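# Put the orange into the foam net sleeve

## Task

Place the orange so it ends up within the foam net sleeve, taking care not to pull on the net hard enough to rip it.

## Robot and tools

Robot: two arms, left_arm and right_arm, each ending in a two-finger gripper. Scene frame: origin at table-top height, midway between the nominal bases; +x points out over the table, +z up, left_arm on the +y side (unrelated to image left/right). Calibrated bases: left_arm at (+0.031, +0.281, 0) m, right_arm at (-0.052, -0.358, 0) m, both nearly unrotated. A two-camera stand is fixed behind the arms. Loose objects may get nudged occasionally. Nothing may fall off the table or be left off it.

Frames: each arm reports its hand position (m), hand quaternion (wxyz), velocities, targets and wrist-camera pose in its own base frame. Fixed cameras and the table use the scene frame. Motion offsets are taken along the axes of that arm's current Hand target. Fingers point along the gripper's +z and open along its y. end_effector_position is the spot between the pads, roughly 1 cm short of the fingertips. Reported pose may be off by a few cm, worse at long reach.

Row format (shared by execute_actions and move): one flat list of 14 numbers, each in [-1, 1]: dx, dy, dz, rx, ry, rz, opening for left_arm, then the same seven for right_arm. Always send all 14 even if one arm is idle. The six pose numbers are an offset from the Hand target as it stood when the action (or move) began, not an absolute pose; 1.0 equals 0.6 m of travel or 180 degrees. rx, ry, rz form a single rotation vector. Opening is absolute: +1 fully open (0.094 m), -1 closed. To leave an arm alone, give it six zeros and repeat its current opening (a 0 opening is itself a command to half-close).

execute_actions(actions, cameras): actions is a list of actions; each action is a table of 1 to 15 rows, one per 1/30 s control step; a short table repeats its final row up to step 15. Every row counts from the same start pose, and each new action restarts from the current Hand target, so sending the same offset twice moves twice as far. An empty actions list returns state, all images and the scene number. cameras picks image names; ["all"] for all, [] for none.

move(target, speed, blend, opening_speed, grip_force, blocking, cameras): straight-line paths for both grippers. target is one 14-number row or a list of up to 15 rows; every row is an offset from the Hand targets at the start of the move, not from the previous row. speed: m/s, 0.002 to 2.9 (default 0.25), rotation capped at twice that in rad/s; one value or one per target. blend (m) rounds corners between listed targets; 0 stops at each. opening_speed: rate of the opening command per second on the -1..+1 scale, at least 0.2; use it to close slowly on soft things. grip_force: newtons per pad, 10 to 50, one value or one per arm; it persists; lower forces close slowly. blocking=false returns after about 0.5 s while motion continues. Total move time is capped at 10 s. Paths ignore obstacles and the other arm; faster moves lag, stray and hit harder, and aiming past a contact presses harder. Avoid paths passing close to an arm's own base (elbow can whip round). The result adds a "move:" line giving the ending (done, off_target, moving, held, fault) and any limits (paced = pose clipped, held = steps withheld).

wait(seconds, cameras): 0 to 3600 s, sends nothing new; a running move continues and may end the wait early. stop(cameras): brakes a running move. zoom_image(camera, region): region [x0, y0, x1, y1] in pixels of that camera's latest image, at most 504 by 504. finished_scene(scene): scene number; ends the scene irreversibly, so call only once the orange sits in the sleeve with the robot off it.

Results: per-arm hand position and quaternion, Hand target (last commanded pose after clipping; next offsets count from it), Joint positions (last entry = measured opening in m), joint torques, velocities ("within noise" when still), Tool commands, grip_measured on the -1..+1 scale, and for execute_actions some intermediate end-effector positions. Grippers often settle short of the Hand target; another execute_actions call re-requests it, otherwise send the remaining gap as an offset. Orientation commands are clipped to within 40 degrees of the measured one per step. Check tilt after moves and correct it. To end a push, command back past the gripper.

Gripping: grip_measured reads a little wide when empty and narrower than a held part under squeeze; it follows the command, so it won't reveal contact. Force jumps to the limit once commanded well below the touch point. For the soft orange and the foam net, close slowly with reduced grip_force. To release, command an opening clearly above grip_measured.

Avoid: hitting fixed or heavy things, slamming, dropping or releasing moving parts, tearing the net, arm-to-arm contact (including one gripper closing on the other's fingers), and the grippers or wrist cameras touching each other, which the clearance check does not prevent.

Motor heat: holding loads, stretched arms or pushing into unreachable poses heat motors. MOTOR HOT appears at 75 °C; at 90 °C that arm folds and idles; at 100 °C it collapses. Rest arms when possible.

Joint ranges (rad): waist -2.618..3.054, shoulder 0..3.142, elbow 0..3.142 (straight 2.901), wrist pitch -1.571..1.571, wrist yaw -1.571..1.571, wrist roll -2.094..2.094.

Cameras: cam_head_left, cam_head_right, cam_high, cam_low, cam_left_wrist, cam_right_wrist, all 672x504, calibrated in OpenCV pinhole+radial form; wrist camera poses are given in their arm's base frame and update with the arm.

Each tool is called after ">>>" as name([rows], argument=value, ...), one row to a line, values as JSON.

## Session

>>> execute_actions(actions=[])

Scene clock: 0.00 s.
left_arm: end_effector_position=(+0.2375, -0.3098, +0.1007) grip_measured=-0.972 end_effector_quat_wxyz=(+0.309, +0.093, +0.743, -0.587) | right_arm: end_effector_position=(+0.3293, +0.2223, +0.0949) grip_measured=-0.970 end_effector_quat_wxyz=(+0.649, -0.677, +0.344, +0.045)
Joint positions: left_arm=[-0.698 1.791 0.301 1.352 0.508 -0.893 0.001] | right_arm=[0.239 1.839 0.473 1.111 -0.916 -1.236 0.001]
Joint velocities: within noise
Joint torques (N m): no reading
Heat: left arm: 25 °C; right arm: 25 °C.
Hand target: left_arm +0.2394, -0.3104, +0.1058; +0.316, +0.094, +0.738, -0.589 | right_arm +0.3307, +0.2216, +0.0960; +0.649, -0.677, +0.344, +0.044
Tool commands: left_gripper/opening=-1.0 right_gripper/opening=-1.0

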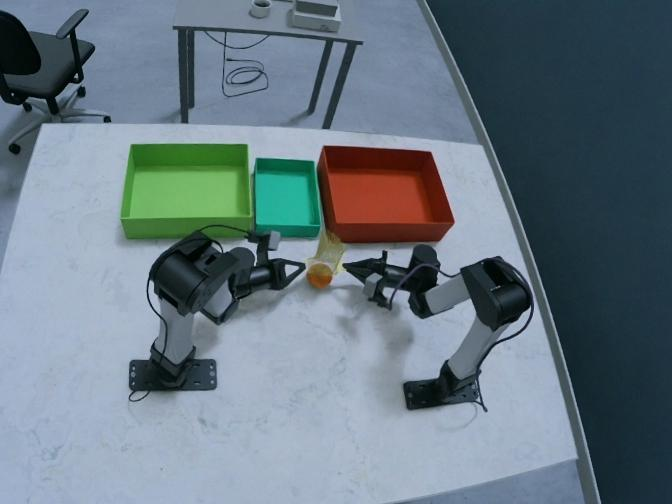

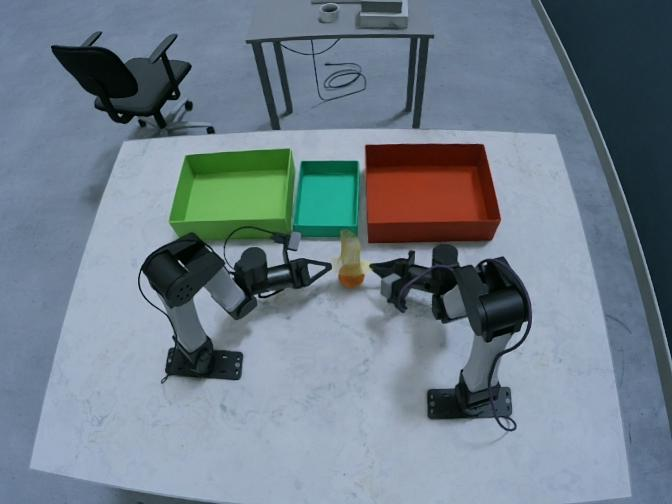

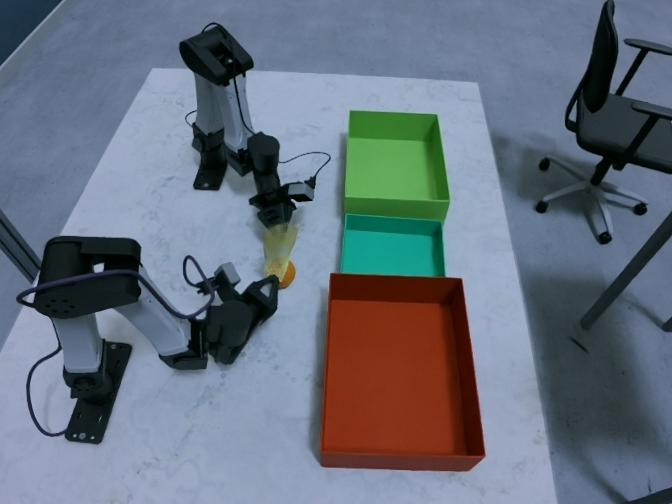

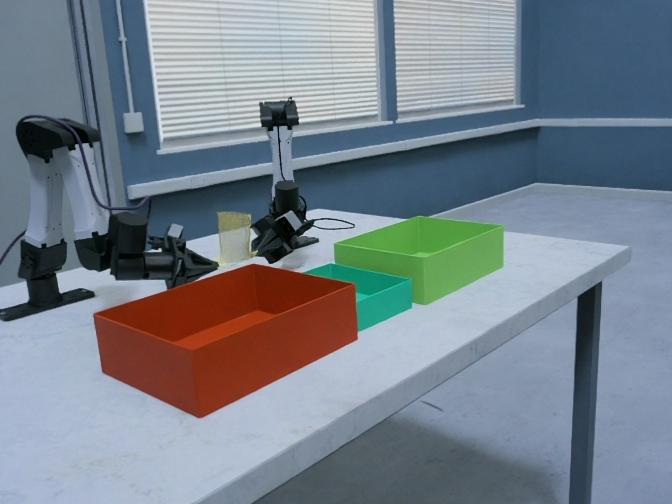

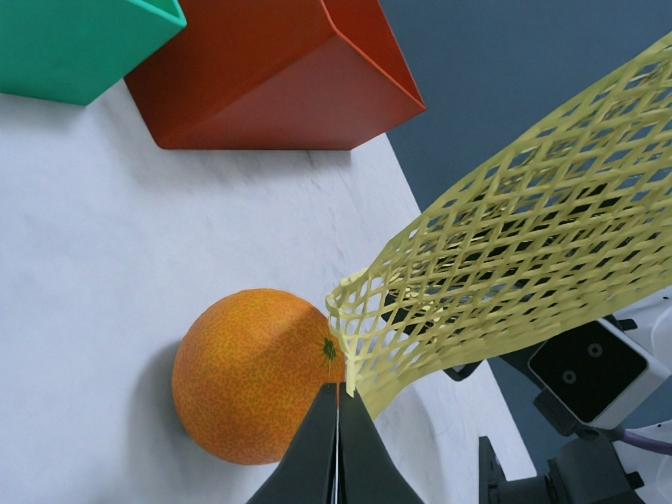

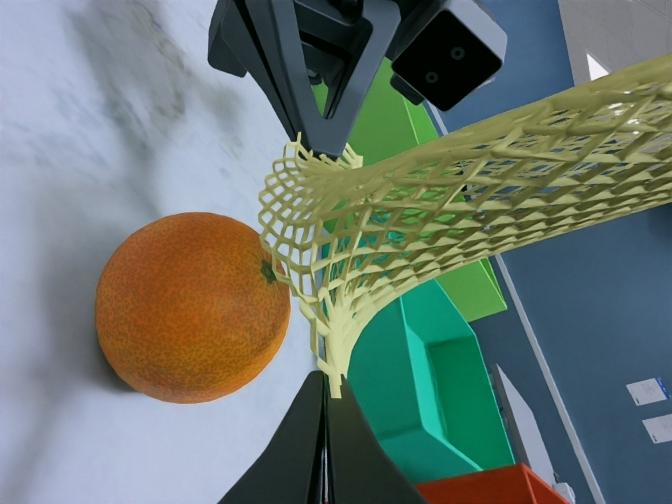

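>>> zoom_image(camera="cam_right_wrist", region=[80, 100, 420, 420])

>>> zoom_image(camera="cam_low", region=[140, 190, 330, 310])

>>> zoom_image(camera="cam_head_right", region=[290, 215, 420, 305])

Scaled by 1.482.

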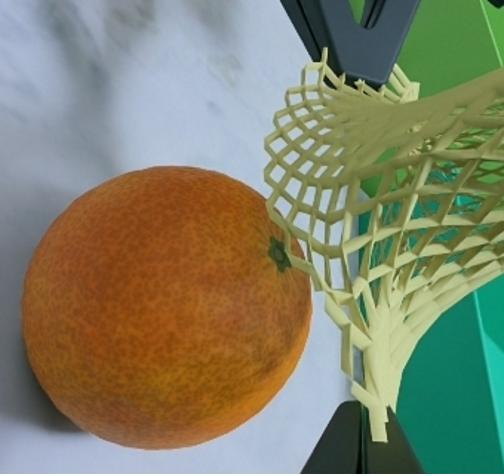

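Scaled by 2.653.

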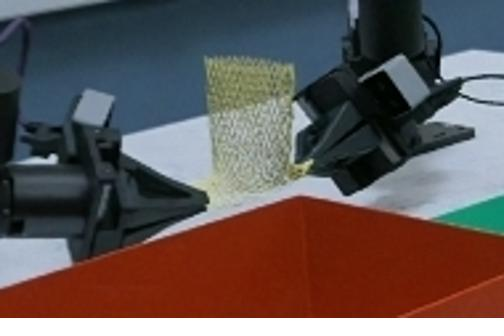

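Scaled by 3.877.

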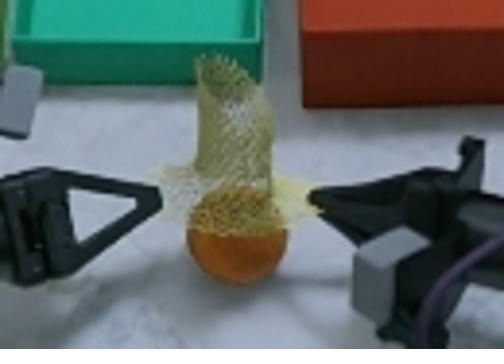

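>>> move(target=[0.03,0.0367,0.0273,0,0,0,-1,0.0272,0.0402,0.0142,0,0,0,-1], speed=0.06, cameras=["cam_head_left","cam_head_right","cam_left_wrist","cam_right_wrist"])

>>> zoom_image(camera="cam_head_right", region=[290, 215, 420, 305])

Scene clock: 39.73 s.
left_arm: end_effector_position=(+0.2391, -0.3216, +0.0759) grip_measured=-0.972 end_effector_quat_wxyz=(+0.310, +0.099, +0.739, -0.590) | right_arm: end_effector_position=(+0.3313, +0.2235, +0.0709) grip_measured=-0.970 end_effector_quat_wxyz=(+0.652, -0.677, +0.339, +0.042)
Joint positions: left_arm=[-0.725 1.995 0.335 1.533 0.491 -0.893 0.001] | right_arm=[0.241 1.985 0.473 1.269 -0.916 -1.236 0.001]
Joint torques (N m): left_arm=[-0.61 -5.08 3.84 2.2 -0.08 0.07] | right_arm=[0.46 -4.83 4.63 1.7 -0.05 0.17]
Heat: left arm: 30 °C; right arm: 28 °C.
Hand target: left_arm +0.2424, -0.3235, +0.0757; +0.316, +0.094, +0.738, -0.589 | right_arm +0.3338, +0.2245, +0.0659; +0.649, -0.677, +0.344, +0.043
Off the commanded pose: left_arm 0.004 m, 1 deg | right_arm 0.006 m, 1 deg.
move: done
cam_left_wrist: T_world_to_cam=[[-0.4844, -0.30656, 0.81937, -0.04572], [-0.87484, 0.17318, -0.4524, 0.33694], [-0.00321, -0.93596, -0.35208, -0.18322]] pos_world=[0.27203, -0.24385, 0.12539]
cam_right_wrist: T_world_to_cam=[[0.50705, -0.06646, 0.85935, -0.21517], [0.51458, -0.7765, -0.36368, 0.06115], [0.69146, 0.6266, -0.35952, -0.25016]] pos_world=[0.25061, 0.18993, 0.11721]

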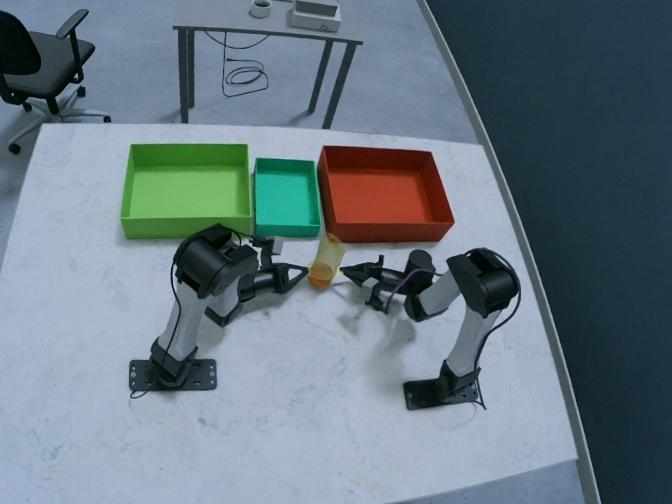

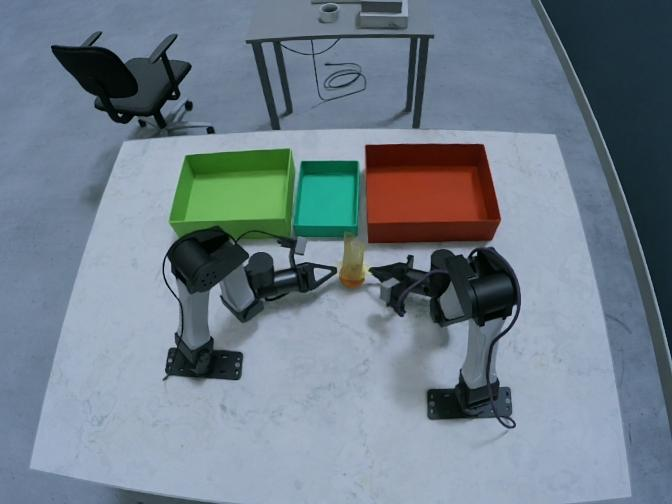

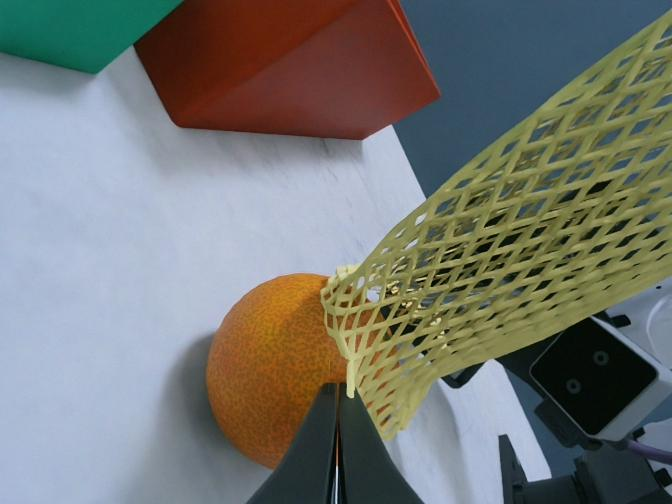

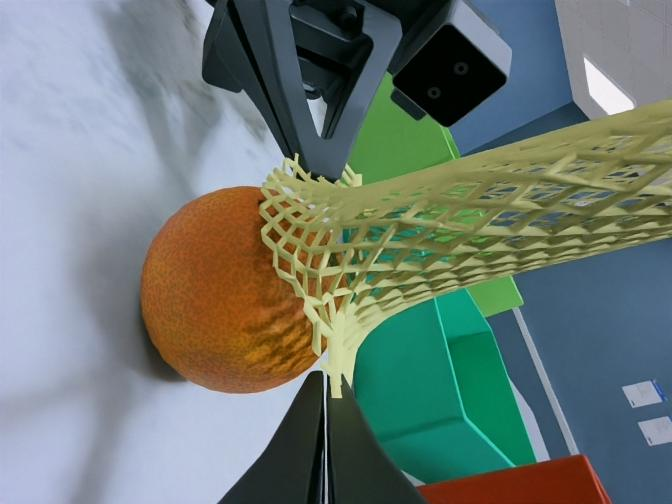

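Scaled by 3.877.

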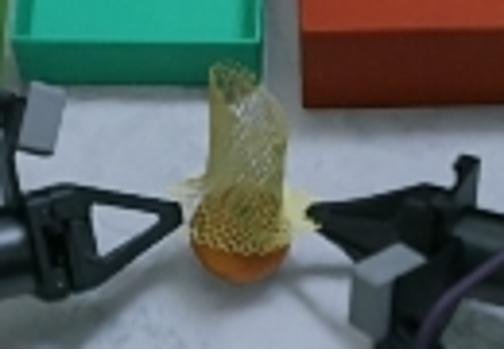

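>>> move(target=[0.028,0.0415,0.0022,0,0,0,-1,0.024,0.0428,0.0107,0,0,0,-1], speed=0.06, cameras=["cam_head_left","cam_head_right","cam_left_wrist","cam_right_wrist"])

>>> zoom_image(camera="cam_head_right", region=[290, 215, 420, 305])

Scene clock: 51.33 s.
left_arm: end_effector_position=(+0.2410, -0.3242, +0.0604) grip_measured=-0.973 end_effector_quat_wxyz=(+0.309, +0.103, +0.741, -0.587) | right_arm: end_effector_position=(+0.3346, +0.2266, +0.0596) grip_measured=-0.970 end_effector_quat_wxyz=(+0.672, -0.672, +0.309, +0.020)
Joint positions: left_arm=[-0.725 2.088 0.356 1.595 0.496 -0.882 0.001] | right_arm=[0.246 2.135 0.487 1.491 -0.918 -1.234 0.001]
Joint torques (N m): left_arm=[0.18 -3.7 2.67 1.97 0.02 0.25] | right_arm=[0.61 -4.11 2.84 1.17 0.1 0.11]
Heat: left arm: 31 °C; right arm: 28 °C.
Hand target: left_arm +0.2425, -0.3215, +0.0457; +0.316, +0.094, +0.738, -0.589 | right_arm +0.3337, +0.2266, +0.0358; +0.649, -0.677, +0.345, +0.044
Off the commanded pose: left_arm 0.015 m, 1 deg | right_arm 0.024 m, 6 deg.
joint read past its limit (left arm) — joint 4 (wrist pitch), upper limit.
joint sent to its limit (left arm) — joint 4 (wrist pitch), upper limit. The joint targets are off in orientation, not in position.
move: off_target (left_arm, right_arm)
cam_left_wrist: T_world_to_cam=[[-0.48793, -0.31219, 0.81515, -0.03359], [-0.87285, 0.18254, -0.45256, 0.3347], [-0.00751, -0.93232, -0.36156, -0.18821]] pos_world=[0.27434, -0.24705, 0.1108]
cam_right_wrist: T_world_to_cam=[[0.43535, -0.08246, 0.89648, -0.18158], [0.54822, -0.76559, -0.33665, 0.04235], [0.71409, 0.63803, -0.28809, -0.27285]] pos_world=[0.25068, 0.19153, 0.09843]

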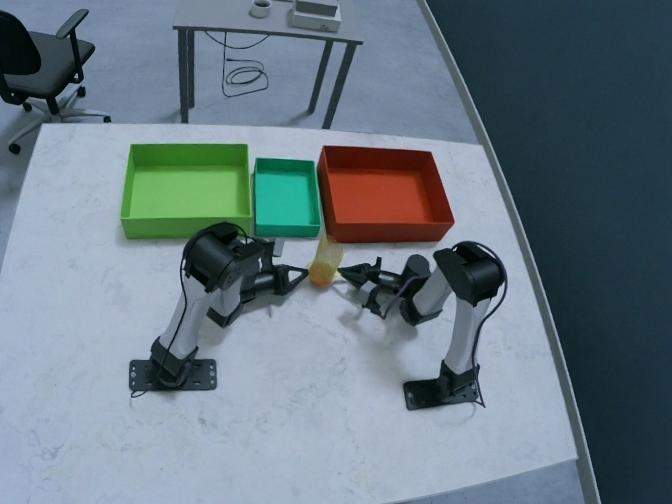

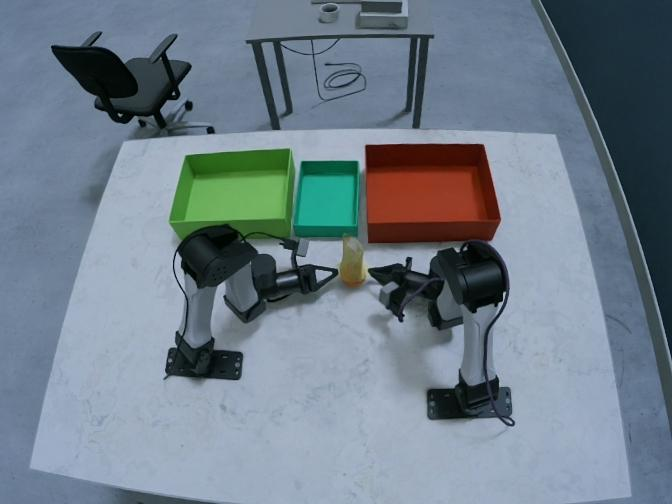

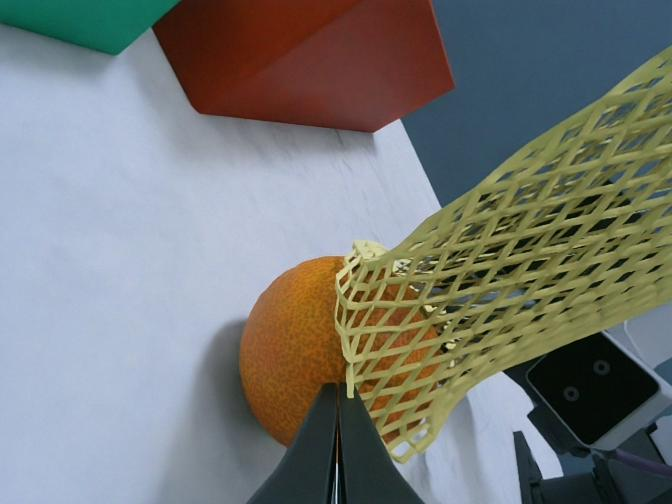

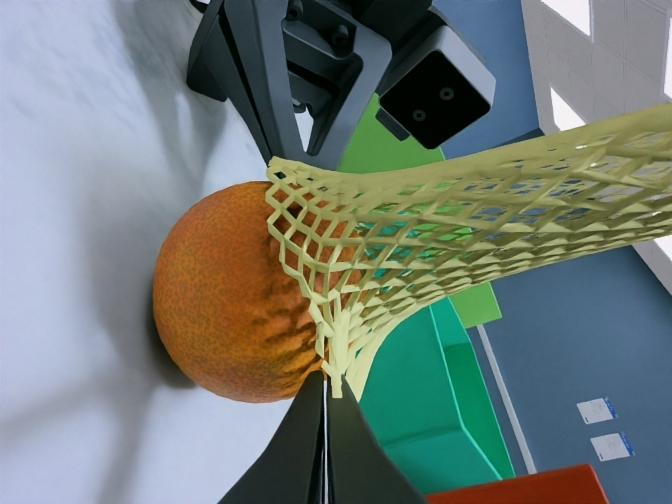

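Scaled by 3.877.

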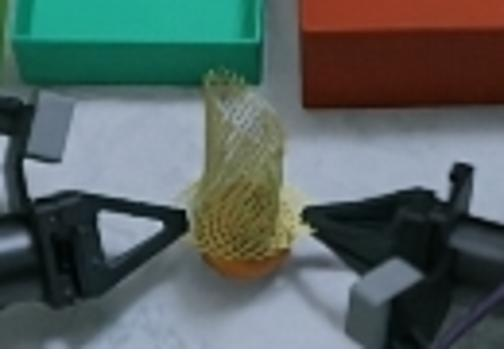

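>>> move([
  [-0.014,-0.0196,-0.0026,-0.136,0.097,0,-1,-0.0202,-0.034,-0.006,-0.143,0.0854,0,-1],
  [0.0192,0.027,0.0036,-0.136,0.097,0,-1,0.0084,0.0141,0.0025,-0.143,0.0854,0,-1],
], speed=0.07, blend=0.003, cameras=["cam_head_left","cam_head_right","cam_left_wrist","cam_right_wrist"])

>>> zoom_image(camera="cam_head_right", region=[290, 215, 420, 305])

Scene clock: 73.73 s.
left_arm: end_effector_position=(+0.2456, -0.3251, +0.0372) grip_measured=-0.975 end_effector_quat_wxyz=(+0.219, +0.113, +0.877, -0.413) | right_arm: end_effector_position=(+0.3437, +0.2315, +0.0497) grip_measured=-0.972 end_effector_quat_wxyz=(-0.460, +0.796, -0.392, -0.017)
Joint positions: left_arm=[-0.774 1.701 0.573 0.482 0.358 -0.698 0.001] | right_arm=[0.342 1.745 0.761 0.19 -0.633 -1.618 0.001]
Joint torques (N m): left_arm=[-0.64 -4.7 4.55 1.77 -0.02 0.19] | right_arm=[0.54 -4.38 4.12 1.28 -0.03 -0.01]
Heat: left arm: 31 °C; right arm: 28 °C.
Hand target: left_arm +0.2425, -0.3215, +0.0257; +0.214, +0.113, +0.884, -0.399 | right_arm +0.3338, +0.2265, +0.0259; -0.431, +0.804, -0.409, -0.029
Off the commanded pose: left_arm 0.012 m, 2 deg | right_arm 0.026 m, 4 deg.
move: off_target (left_arm, right_arm)
cam_left_wrist: T_world_to_cam=[[-0.35036, -0.65595, 0.66856, -0.15287], [-0.93236, 0.31222, -0.18228, 0.37506], [-0.08917, -0.6872, -0.72097, -0.0843]] pos_world=[0.28861, -0.2753, 0.10979]
cam_right_wrist: T_world_to_cam=[[0.63371, 0.28292, 0.71998, -0.3202], [0.47294, -0.87822, -0.07117, 0.07659], [0.61216, 0.38561, -0.69034, -0.1719]] pos_world=[0.27192, 0.22414, 0.11732]

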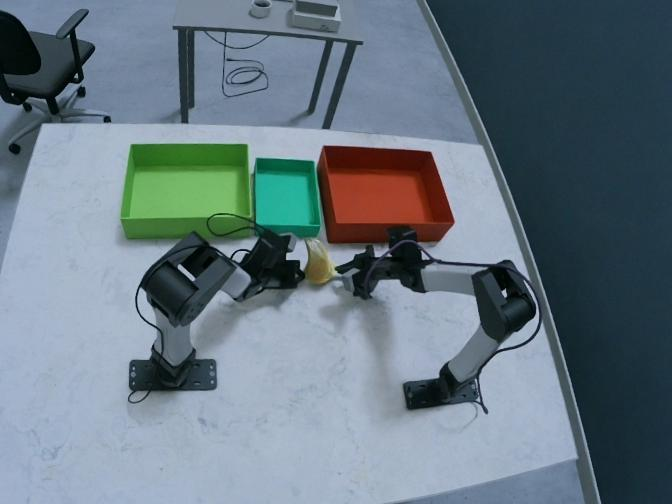

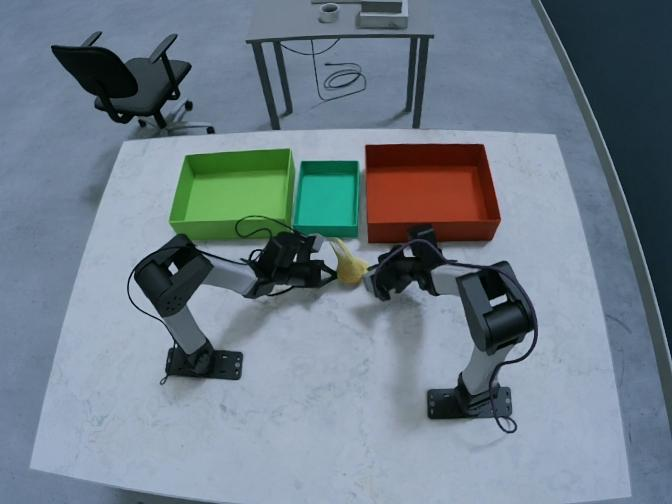

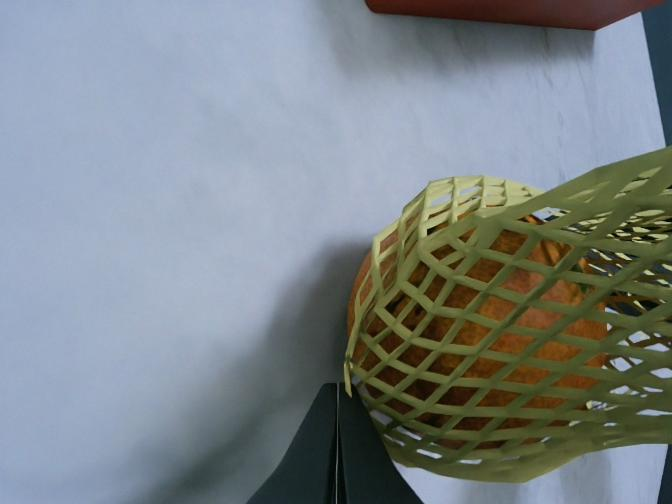

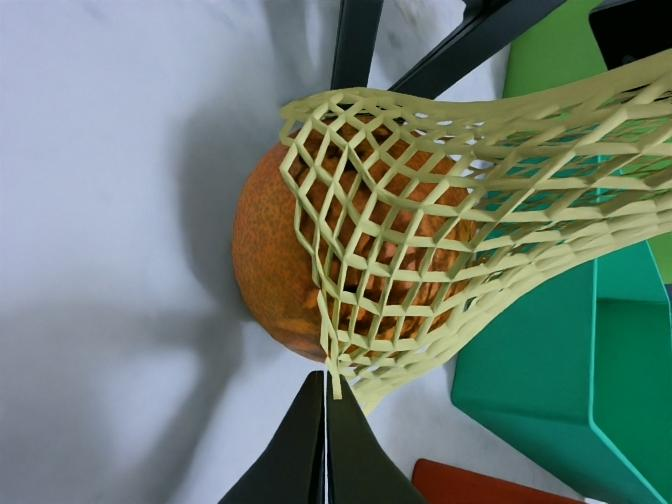

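Scaled by 3.877.

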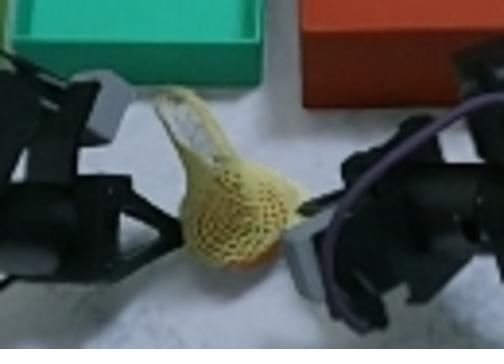

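>>> move(target=[0.0138,0.0135,0.0078,0,0,0,-1,0.0055,0.0352,0.012,0,0,0,-1], speed=0.05, cameras=["cam_head_right","cam_left_wrist","cam_right_wrist"])

>>> zoom_image(camera="cam_head_right", region=[290, 215, 420, 305])

Scene clock: 91.57 s.
left_arm: end_effector_position=(+0.2424, -0.3241, +0.0257) grip_measured=-0.975 end_effector_quat_wxyz=(+0.219, +0.115, +0.876, -0.414) | right_arm: end_effector_position=(+0.3305, +0.2283, +0.0234) grip_measured=-0.973 end_effector_quat_wxyz=(-0.453, +0.799, -0.396, -0.024)
Joint positions: left_arm=[-0.777 1.741 0.545 0.554 0.358 -0.698 0.001] | right_arm=[0.346 1.789 0.687 0.285 -0.631 -1.618 0.001]
Joint torques (N m): left_arm=[-0.53 -4.71 4.26 1.78 -0.02 0.17] | right_arm=[0.53 -4.77 4.1 1.37 -0.02 0.01]
Heat: left arm: 30 °C; right arm: 28 °C.
Hand target: left_arm +0.2395, -0.3195, +0.0138; +0.214, +0.113, +0.884, -0.399 | right_arm +0.3236, +0.2233, +0.0058; -0.431, +0.804, -0.409, -0.029
Off the commanded pose: left_arm 0.013 m, 2 deg | right_arm 0.019 m, 3 deg.
move: off_target (left_arm, right_arm)
cam_left_wrist: T_world_to_cam=[[-0.3543, -0.65318, 0.6692, -0.14384], [-0.93077, 0.3154, -0.18493, 0.37046], [-0.09027, -0.68839, -0.7197, -0.09238]] pos_world=[0.28551, -0.27439, 0.09828]
cam_right_wrist: T_world_to_cam=[[0.64738, 0.29101, 0.70442, -0.29801], [0.47419, -0.87736, -0.07333, 0.07753], [0.59669, 0.38151, -0.70598, -0.17428]] pos_world=[0.26015, 0.22124, 0.09257]

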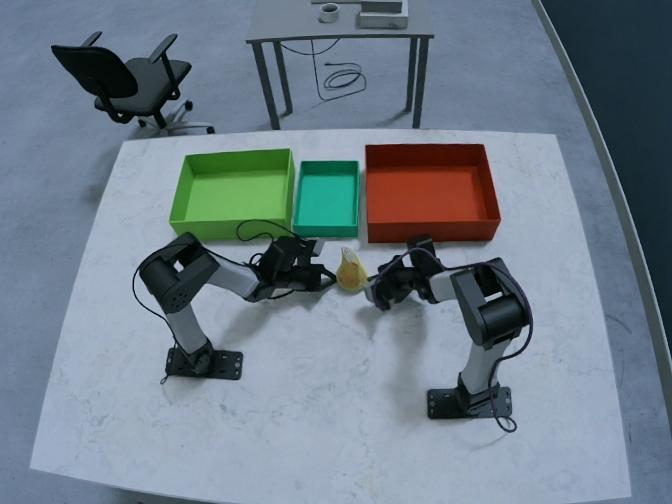

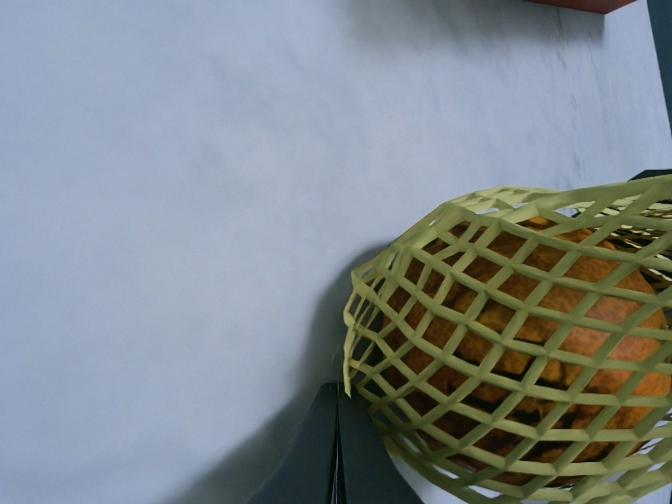

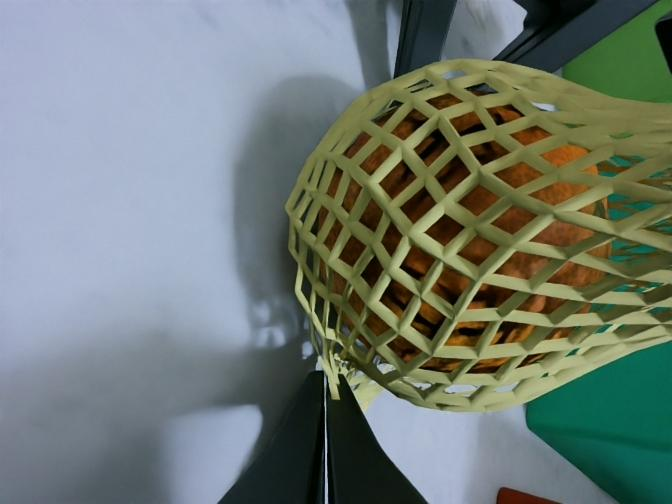

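Scaled by 3.877.

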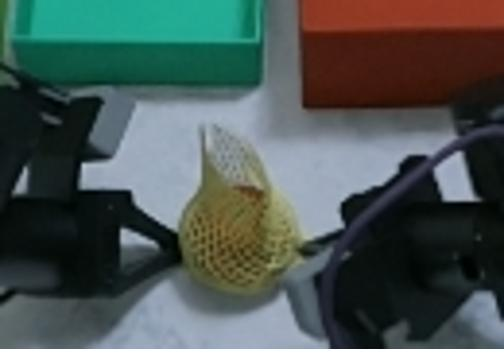

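>>> move([
  [0,0,-0.001,0,0,0,-0.6,0,0,-0.001,0,0,0,-0.6],
  [0,0,-0.15,0,0,0,-0.6,0,0,-0.15,0,0,0,-0.6],
], speed=0.08, opening_speed=0.4, cameras=["cam_head_right","cam_left_wrist","cam_right_wrist"])

Scene clock: 102.60 s.
left_arm: end_effector_position=(+0.2144, -0.2529, +0.0637) grip_measured=-0.602 end_effector_quat_wxyz=(+0.211, +0.110, +0.887, -0.396) | right_arm: end_effector_position=(+0.2983, +0.1599, +0.0579) grip_measured=-0.601 end_effector_quat_wxyz=(-0.427, +0.804, -0.413, -0.030)
Joint positions: left_arm=[-0.641 1.292 0.411 0.159 0.442 -0.598 0.019] | right_arm=[0.146 1.505 0.645 -0.141 -0.721 -1.828 0.019]
Joint torques (N m): left_arm=[0.34 -5.11 6.09 1.65 0.32 0.2] | right_arm=[-0.44 -6.41 6.22 1.01 -0.52 0.05]
Heat: left arm: 30 °C; right arm: 28 °C.
Hand target: left_arm +0.2137, -0.2516, +0.0670; +0.214, +0.113, +0.884, -0.399 | right_arm +0.2961, +0.1589, +0.0622; -0.431, +0.804, -0.409, -0.029
Off the commanded pose: left_arm 0.004 m, 1 deg | right_arm 0.005 m, 1 deg.
move: done
cam_left_wrist: T_world_to_cam=[[-0.33316, -0.68437, 0.64857, -0.14376], [-0.938, 0.3104, -0.15431, 0.32723], [-0.09571, -0.65976, -0.74535, -0.00853]] pos_world=[0.25823, -0.20558, 0.13737]
cam_right_wrist: T_world_to_cam=[[0.68252, 0.30866, 0.66249, -0.29248], [0.45677, -0.88776, -0.05696, 0.04118], [0.57055, 0.34148, -0.7469, -0.08806]] pos_world=[0.23106, 0.15691, 0.13034]

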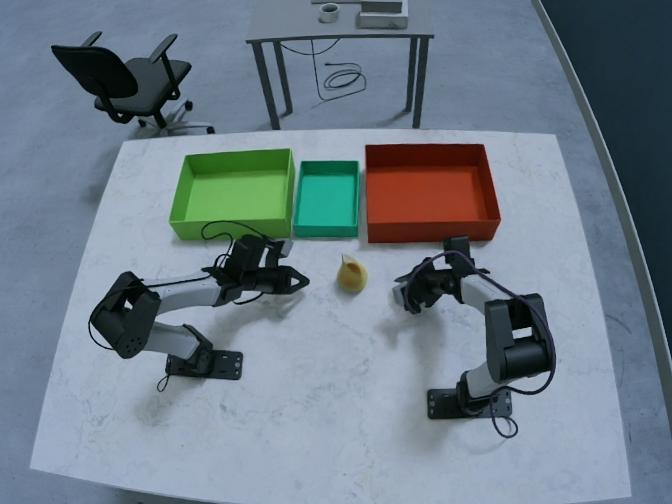

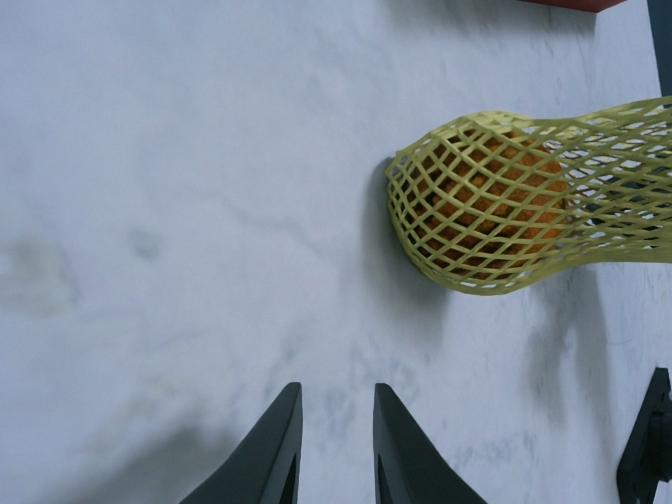

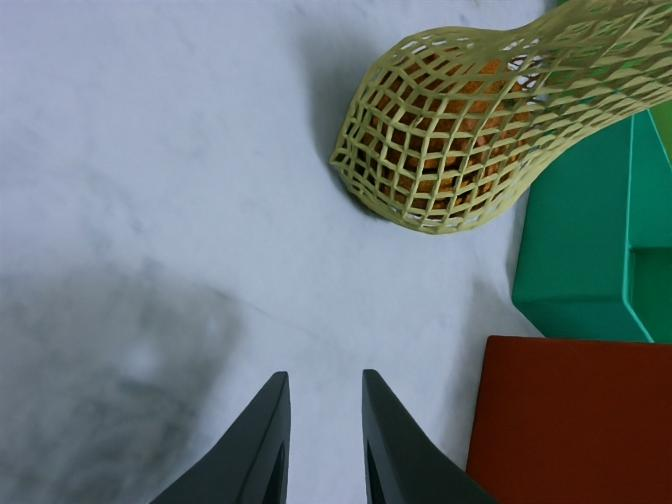

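>>> finished_scene(scene=1)

The scene is finished: the task was done.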